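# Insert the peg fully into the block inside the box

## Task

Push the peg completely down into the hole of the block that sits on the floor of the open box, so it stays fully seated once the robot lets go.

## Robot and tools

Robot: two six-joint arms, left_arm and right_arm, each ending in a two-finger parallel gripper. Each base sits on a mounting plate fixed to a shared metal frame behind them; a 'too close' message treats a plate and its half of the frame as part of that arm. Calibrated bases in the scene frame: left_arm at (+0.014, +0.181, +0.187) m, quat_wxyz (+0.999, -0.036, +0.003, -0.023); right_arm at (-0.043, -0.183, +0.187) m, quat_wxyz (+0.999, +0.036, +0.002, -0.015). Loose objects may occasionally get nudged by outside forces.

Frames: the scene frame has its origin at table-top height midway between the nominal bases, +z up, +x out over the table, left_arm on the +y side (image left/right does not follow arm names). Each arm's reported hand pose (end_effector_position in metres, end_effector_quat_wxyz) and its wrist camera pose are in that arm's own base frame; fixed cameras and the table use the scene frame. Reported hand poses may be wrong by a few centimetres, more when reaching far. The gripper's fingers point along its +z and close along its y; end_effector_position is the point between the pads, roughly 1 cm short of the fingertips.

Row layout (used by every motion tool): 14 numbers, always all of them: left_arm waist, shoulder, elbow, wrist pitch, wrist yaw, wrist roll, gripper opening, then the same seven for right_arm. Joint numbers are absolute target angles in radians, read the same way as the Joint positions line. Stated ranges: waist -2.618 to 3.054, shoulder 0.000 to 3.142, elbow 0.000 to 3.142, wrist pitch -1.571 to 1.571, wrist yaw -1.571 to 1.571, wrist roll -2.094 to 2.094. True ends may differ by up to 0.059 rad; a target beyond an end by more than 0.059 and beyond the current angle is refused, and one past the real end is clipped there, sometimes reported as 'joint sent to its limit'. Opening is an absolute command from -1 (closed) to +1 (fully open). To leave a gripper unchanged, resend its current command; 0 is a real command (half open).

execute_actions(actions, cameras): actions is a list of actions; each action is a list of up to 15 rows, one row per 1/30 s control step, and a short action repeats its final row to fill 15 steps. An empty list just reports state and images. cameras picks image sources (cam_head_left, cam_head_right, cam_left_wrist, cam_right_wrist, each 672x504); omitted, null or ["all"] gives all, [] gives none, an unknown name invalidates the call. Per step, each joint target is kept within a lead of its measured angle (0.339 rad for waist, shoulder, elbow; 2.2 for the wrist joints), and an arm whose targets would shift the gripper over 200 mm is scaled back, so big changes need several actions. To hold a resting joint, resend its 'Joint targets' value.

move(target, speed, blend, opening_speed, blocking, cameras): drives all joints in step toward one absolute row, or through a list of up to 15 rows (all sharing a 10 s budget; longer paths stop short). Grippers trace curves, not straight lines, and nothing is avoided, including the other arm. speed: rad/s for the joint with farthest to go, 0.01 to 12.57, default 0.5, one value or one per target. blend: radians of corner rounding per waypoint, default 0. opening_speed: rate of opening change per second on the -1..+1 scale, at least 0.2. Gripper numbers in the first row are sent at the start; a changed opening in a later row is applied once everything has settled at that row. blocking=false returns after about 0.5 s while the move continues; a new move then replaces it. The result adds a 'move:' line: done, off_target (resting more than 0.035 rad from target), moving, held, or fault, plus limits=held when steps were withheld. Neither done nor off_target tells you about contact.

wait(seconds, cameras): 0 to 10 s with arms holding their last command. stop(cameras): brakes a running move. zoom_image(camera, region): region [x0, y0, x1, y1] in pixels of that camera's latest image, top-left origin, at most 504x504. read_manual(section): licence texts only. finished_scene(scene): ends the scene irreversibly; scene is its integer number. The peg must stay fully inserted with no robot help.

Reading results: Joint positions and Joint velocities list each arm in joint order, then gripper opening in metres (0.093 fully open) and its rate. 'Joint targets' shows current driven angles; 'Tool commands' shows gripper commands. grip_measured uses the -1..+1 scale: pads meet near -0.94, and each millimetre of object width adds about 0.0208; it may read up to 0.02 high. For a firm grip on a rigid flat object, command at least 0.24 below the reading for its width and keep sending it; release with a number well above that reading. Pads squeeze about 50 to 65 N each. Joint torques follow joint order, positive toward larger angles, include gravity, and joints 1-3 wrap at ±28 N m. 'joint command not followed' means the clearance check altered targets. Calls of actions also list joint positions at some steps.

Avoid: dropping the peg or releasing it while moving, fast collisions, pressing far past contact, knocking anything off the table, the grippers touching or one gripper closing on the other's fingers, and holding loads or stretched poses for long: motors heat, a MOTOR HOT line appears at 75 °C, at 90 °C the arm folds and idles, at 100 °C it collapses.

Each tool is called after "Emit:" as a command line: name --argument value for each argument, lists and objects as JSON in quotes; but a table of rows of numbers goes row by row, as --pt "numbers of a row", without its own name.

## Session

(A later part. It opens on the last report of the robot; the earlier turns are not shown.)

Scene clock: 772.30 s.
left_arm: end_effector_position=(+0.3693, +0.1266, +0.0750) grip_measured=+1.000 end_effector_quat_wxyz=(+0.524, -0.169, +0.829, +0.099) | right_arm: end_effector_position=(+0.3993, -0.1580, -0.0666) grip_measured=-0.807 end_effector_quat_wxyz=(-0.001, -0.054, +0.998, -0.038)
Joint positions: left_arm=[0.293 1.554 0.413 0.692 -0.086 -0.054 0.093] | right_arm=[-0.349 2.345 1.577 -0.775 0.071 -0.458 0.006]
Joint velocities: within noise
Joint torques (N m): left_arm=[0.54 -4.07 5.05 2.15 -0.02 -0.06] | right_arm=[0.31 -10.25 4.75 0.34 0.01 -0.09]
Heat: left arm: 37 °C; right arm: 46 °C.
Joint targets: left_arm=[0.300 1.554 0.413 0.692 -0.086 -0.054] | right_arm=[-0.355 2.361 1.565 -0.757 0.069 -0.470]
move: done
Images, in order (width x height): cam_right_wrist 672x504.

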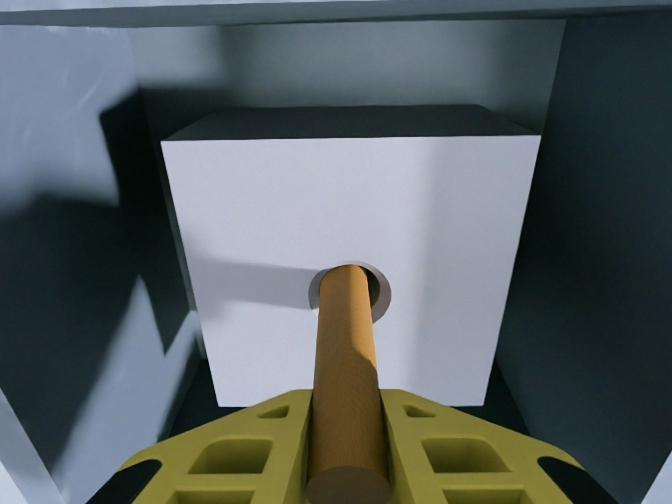

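Emit:
move --pt "0.3 1.554 0.413 0.692 -0.086 -0.054 1 -0.362 2.405 1.552 -0.701 0.069 -0.47 -0.9" --speed 0.1 --cameras '["cam_right_wrist"]'

Emit:
zoom_image --camera "cam_right_wrist" --region '[230, 200, 450, 400]'

Scene clock: 776.43 s.
left_arm: end_effector_position=(+0.3693, +0.1266, +0.0750) grip_measured=+1.000 end_effector_quat_wxyz=(+0.524, -0.169, +0.829, +0.099) | right_arm: end_effector_position=(+0.3983, -0.1604, -0.0875) grip_measured=-0.807 end_effector_quat_wxyz=(-0.002, -0.051, +0.998, -0.038)
Joint positions: left_arm=[0.293 1.554 0.413 0.692 -0.086 -0.054 0.093] | right_arm=[-0.355 2.389 1.563 -0.719 0.072 -0.458 0.006]
Joint velocities: within noise
Joint torques (N m): left_arm=[0.51 -4.12 5.05 2.15 -0.03 -0.06] | right_arm=[0.27 -10.51 4.72 0.33 -0.01 -0.07]
Heat: left arm: 37 °C; right arm: 46 °C.
Joint targets: left_arm=[0.300 1.554 0.413 0.692 -0.086 -0.054] | right_arm=[-0.362 2.405 1.552 -0.701 0.069 -0.470]
move: done
Images, in order (width x height): cam_right_wrist 672x504.

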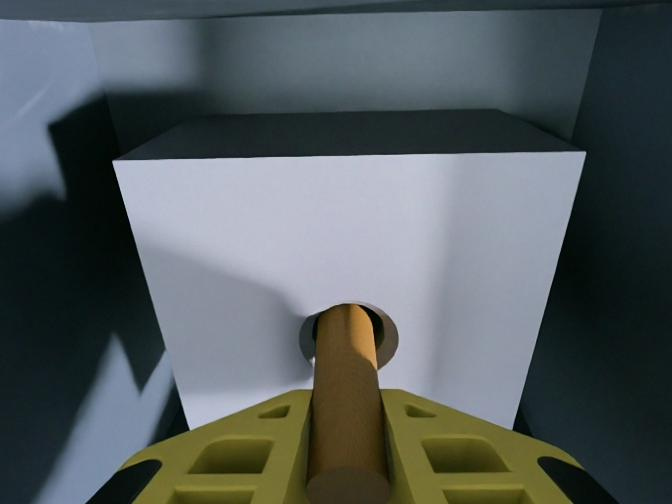

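Scaled by 2.291.

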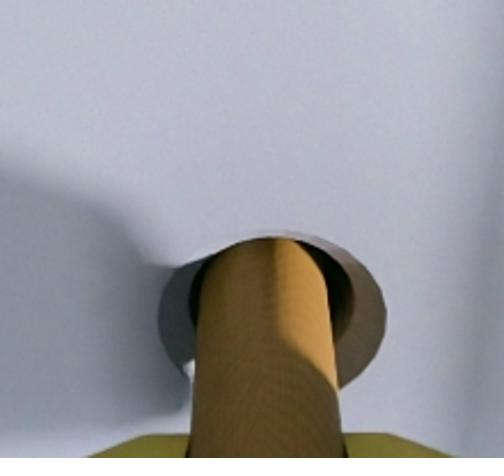

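Emit:
move --pt "0.3 1.554 0.413 0.692 -0.086 -0.054 1 -0.364 2.424 1.548 -0.678 0.069 -0.47 -0.9" --pt "0.3 1.554 0.413 0.692 -0.086 -0.054 1 -0.365 2.439 1.546 -0.659 0.069 -0.47 -0.9" --speed 0.06 --cameras '["cam_right_wrist"]'

Scene clock: 780.77 s.
left_arm: end_effector_position=(+0.3693, +0.1266, +0.0750) grip_measured=+1.000 end_effector_quat_wxyz=(+0.524, -0.169, +0.829, +0.099) | right_arm: end_effector_position=(+0.4003, -0.1612, -0.0944) grip_measured=-0.807 end_effector_quat_wxyz=(+0.001, -0.051, +0.998, -0.039)
Joint positions: left_arm=[0.293 1.554 0.413 0.692 -0.086 -0.054 0.093] | right_arm=[-0.355 2.407 1.563 -0.695 0.072 -0.459 0.006]
Joint velocities: within noise
Joint torques (N m): left_arm=[0.53 -4.08 5.01 2.15 -0.01 -0.05] | right_arm=[-0.05 -8.91 4.08 0.53 0.02 -0.1]
Heat: left arm: 37 °C; right arm: 46 °C.
Joint targets: left_arm=[0.300 1.554 0.413 0.692 -0.086 -0.054] | right_arm=[-0.365 2.439 1.546 -0.659 0.069 -0.470]
move: off_target (right_arm); right_arm: the wrist pitch is farthest, 0.036 rad from its target
Images, in order (width x height): cam_right_wrist 672x504.

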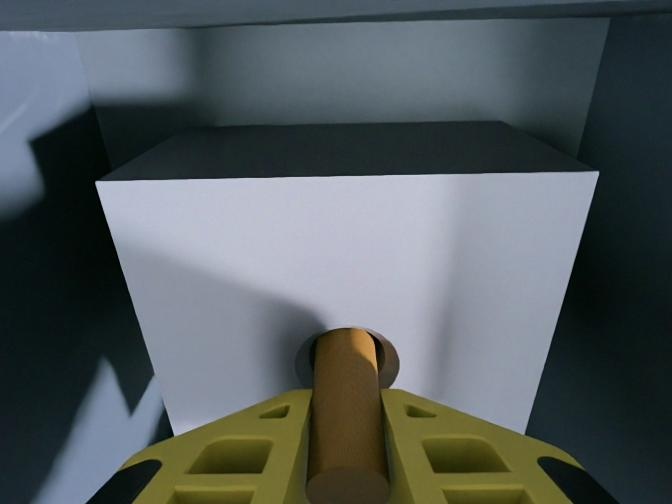

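Emit:
move --pt "0.3 1.554 0.413 0.692 -0.086 -0.054 1 -0.358 2.424 1.56 -0.678 0.071 -0.465 -0.9" --pt "0.3 1.554 0.413 0.692 -0.086 -0.054 1 -0.358 2.424 1.56 -0.678 0.071 -0.465 -0.3" --speed 0.1 --opening_speed 0.25 --cameras '["cam_right_wrist"]'

Scene clock: 789.77 s.
left_arm: end_effector_position=(+0.3693, +0.1266, +0.0750) grip_measured=+1.000 end_effector_quat_wxyz=(+0.524, -0.169, +0.829, +0.099) | right_arm: end_effector_position=(+0.4003, -0.1612, -0.0948) grip_measured=-0.302 end_effector_quat_wxyz=(+0.000, -0.051, +0.998, -0.039)
Joint positions: left_arm=[0.293 1.554 0.413 0.692 -0.086 -0.054 0.093] | right_arm=[-0.355 2.408 1.563 -0.695 0.072 -0.459 0.031]
Joint velocities: within noise
Joint torques (N m): left_arm=[0.51 -4.14 5.07 2.15 -0.02 -0.06] | right_arm=[0.66 -10.41 5.41 0.33 0.02 -0.01]
Heat: left arm: 37 °C; right arm: 45 °C.
Joint targets: left_arm=[0.300 1.554 0.413 0.692 -0.086 -0.054] | right_arm=[-0.358 2.424 1.560 -0.678 0.071 -0.465]
move: done
Images, in order (width x height): cam_right_wrist 672x504.

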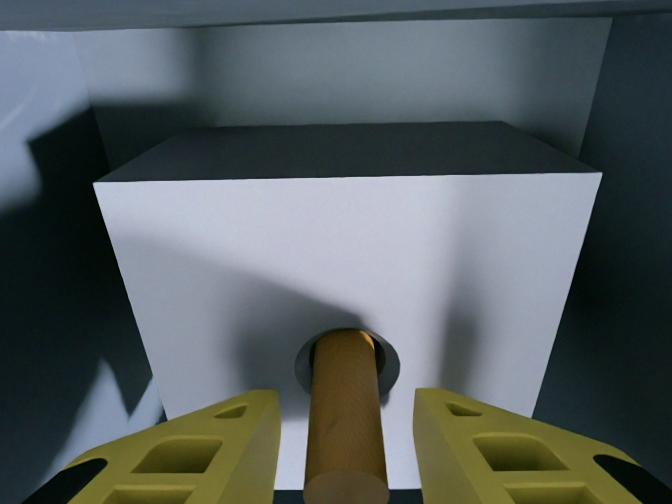

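Emit:
move --pt "0.3 1.554 0.413 0.692 -0.086 -0.054 1 -0.355 2.36 1.58 -0.76 0.071 -0.46 0.0" --pt "0.3 1.554 0.413 0.692 -0.086 -0.054 1 -0.345 2.19 1.72 -1.06 0.071 -0.46 0.0" --speed 0.3 --cameras '["cam_right_wrist"]'

Scene clock: 794.90 s.
left_arm: end_effector_position=(+0.3693, +0.1266, +0.0750) grip_measured=+1.000 end_effector_quat_wxyz=(+0.524, -0.169, +0.829, +0.099) | right_arm: end_effector_position=(+0.3870, -0.1563, +0.0034) grip_measured=-0.002 end_effector_quat_wxyz=(-0.026, -0.052, +0.998, -0.028)
Joint positions: left_arm=[0.293 1.554 0.413 0.692 -0.086 -0.054 0.093] | right_arm=[-0.355 2.236 1.691 -1.052 0.072 -0.459 0.045]
Joint velocities: within noise
Joint torques (N m): left_arm=[0.58 -4.12 5.01 2.15 -0.03 -0.06] | right_arm=[1.7 -15.45 9.48 -0.06 0.02 0.02]
Heat: left arm: 37 °C; right arm: 46 °C.
Joint targets: left_arm=[0.300 1.554 0.413 0.692 -0.086 -0.054] | right_arm=[-0.345 2.190 1.720 -1.060 0.071 -0.460]
move: off_target (right_arm); right_arm: the shoulder is farthest, 0.046 rad from its target
Images, in order (width x height): cam_right_wrist 672x504.

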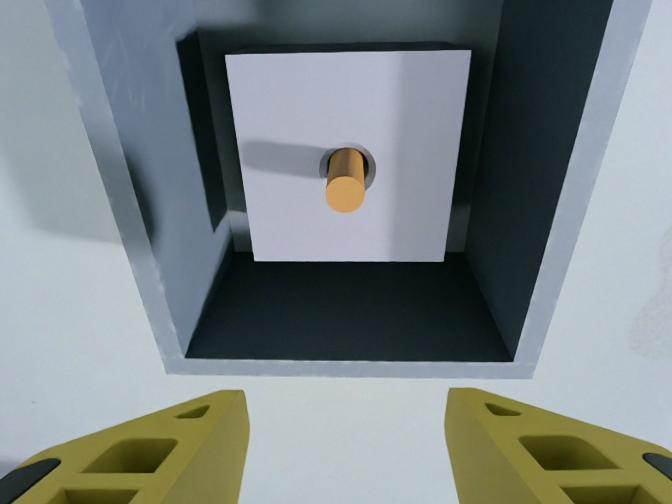

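Emit:
finished_scene --scene 1

The scene is finished: the task was done.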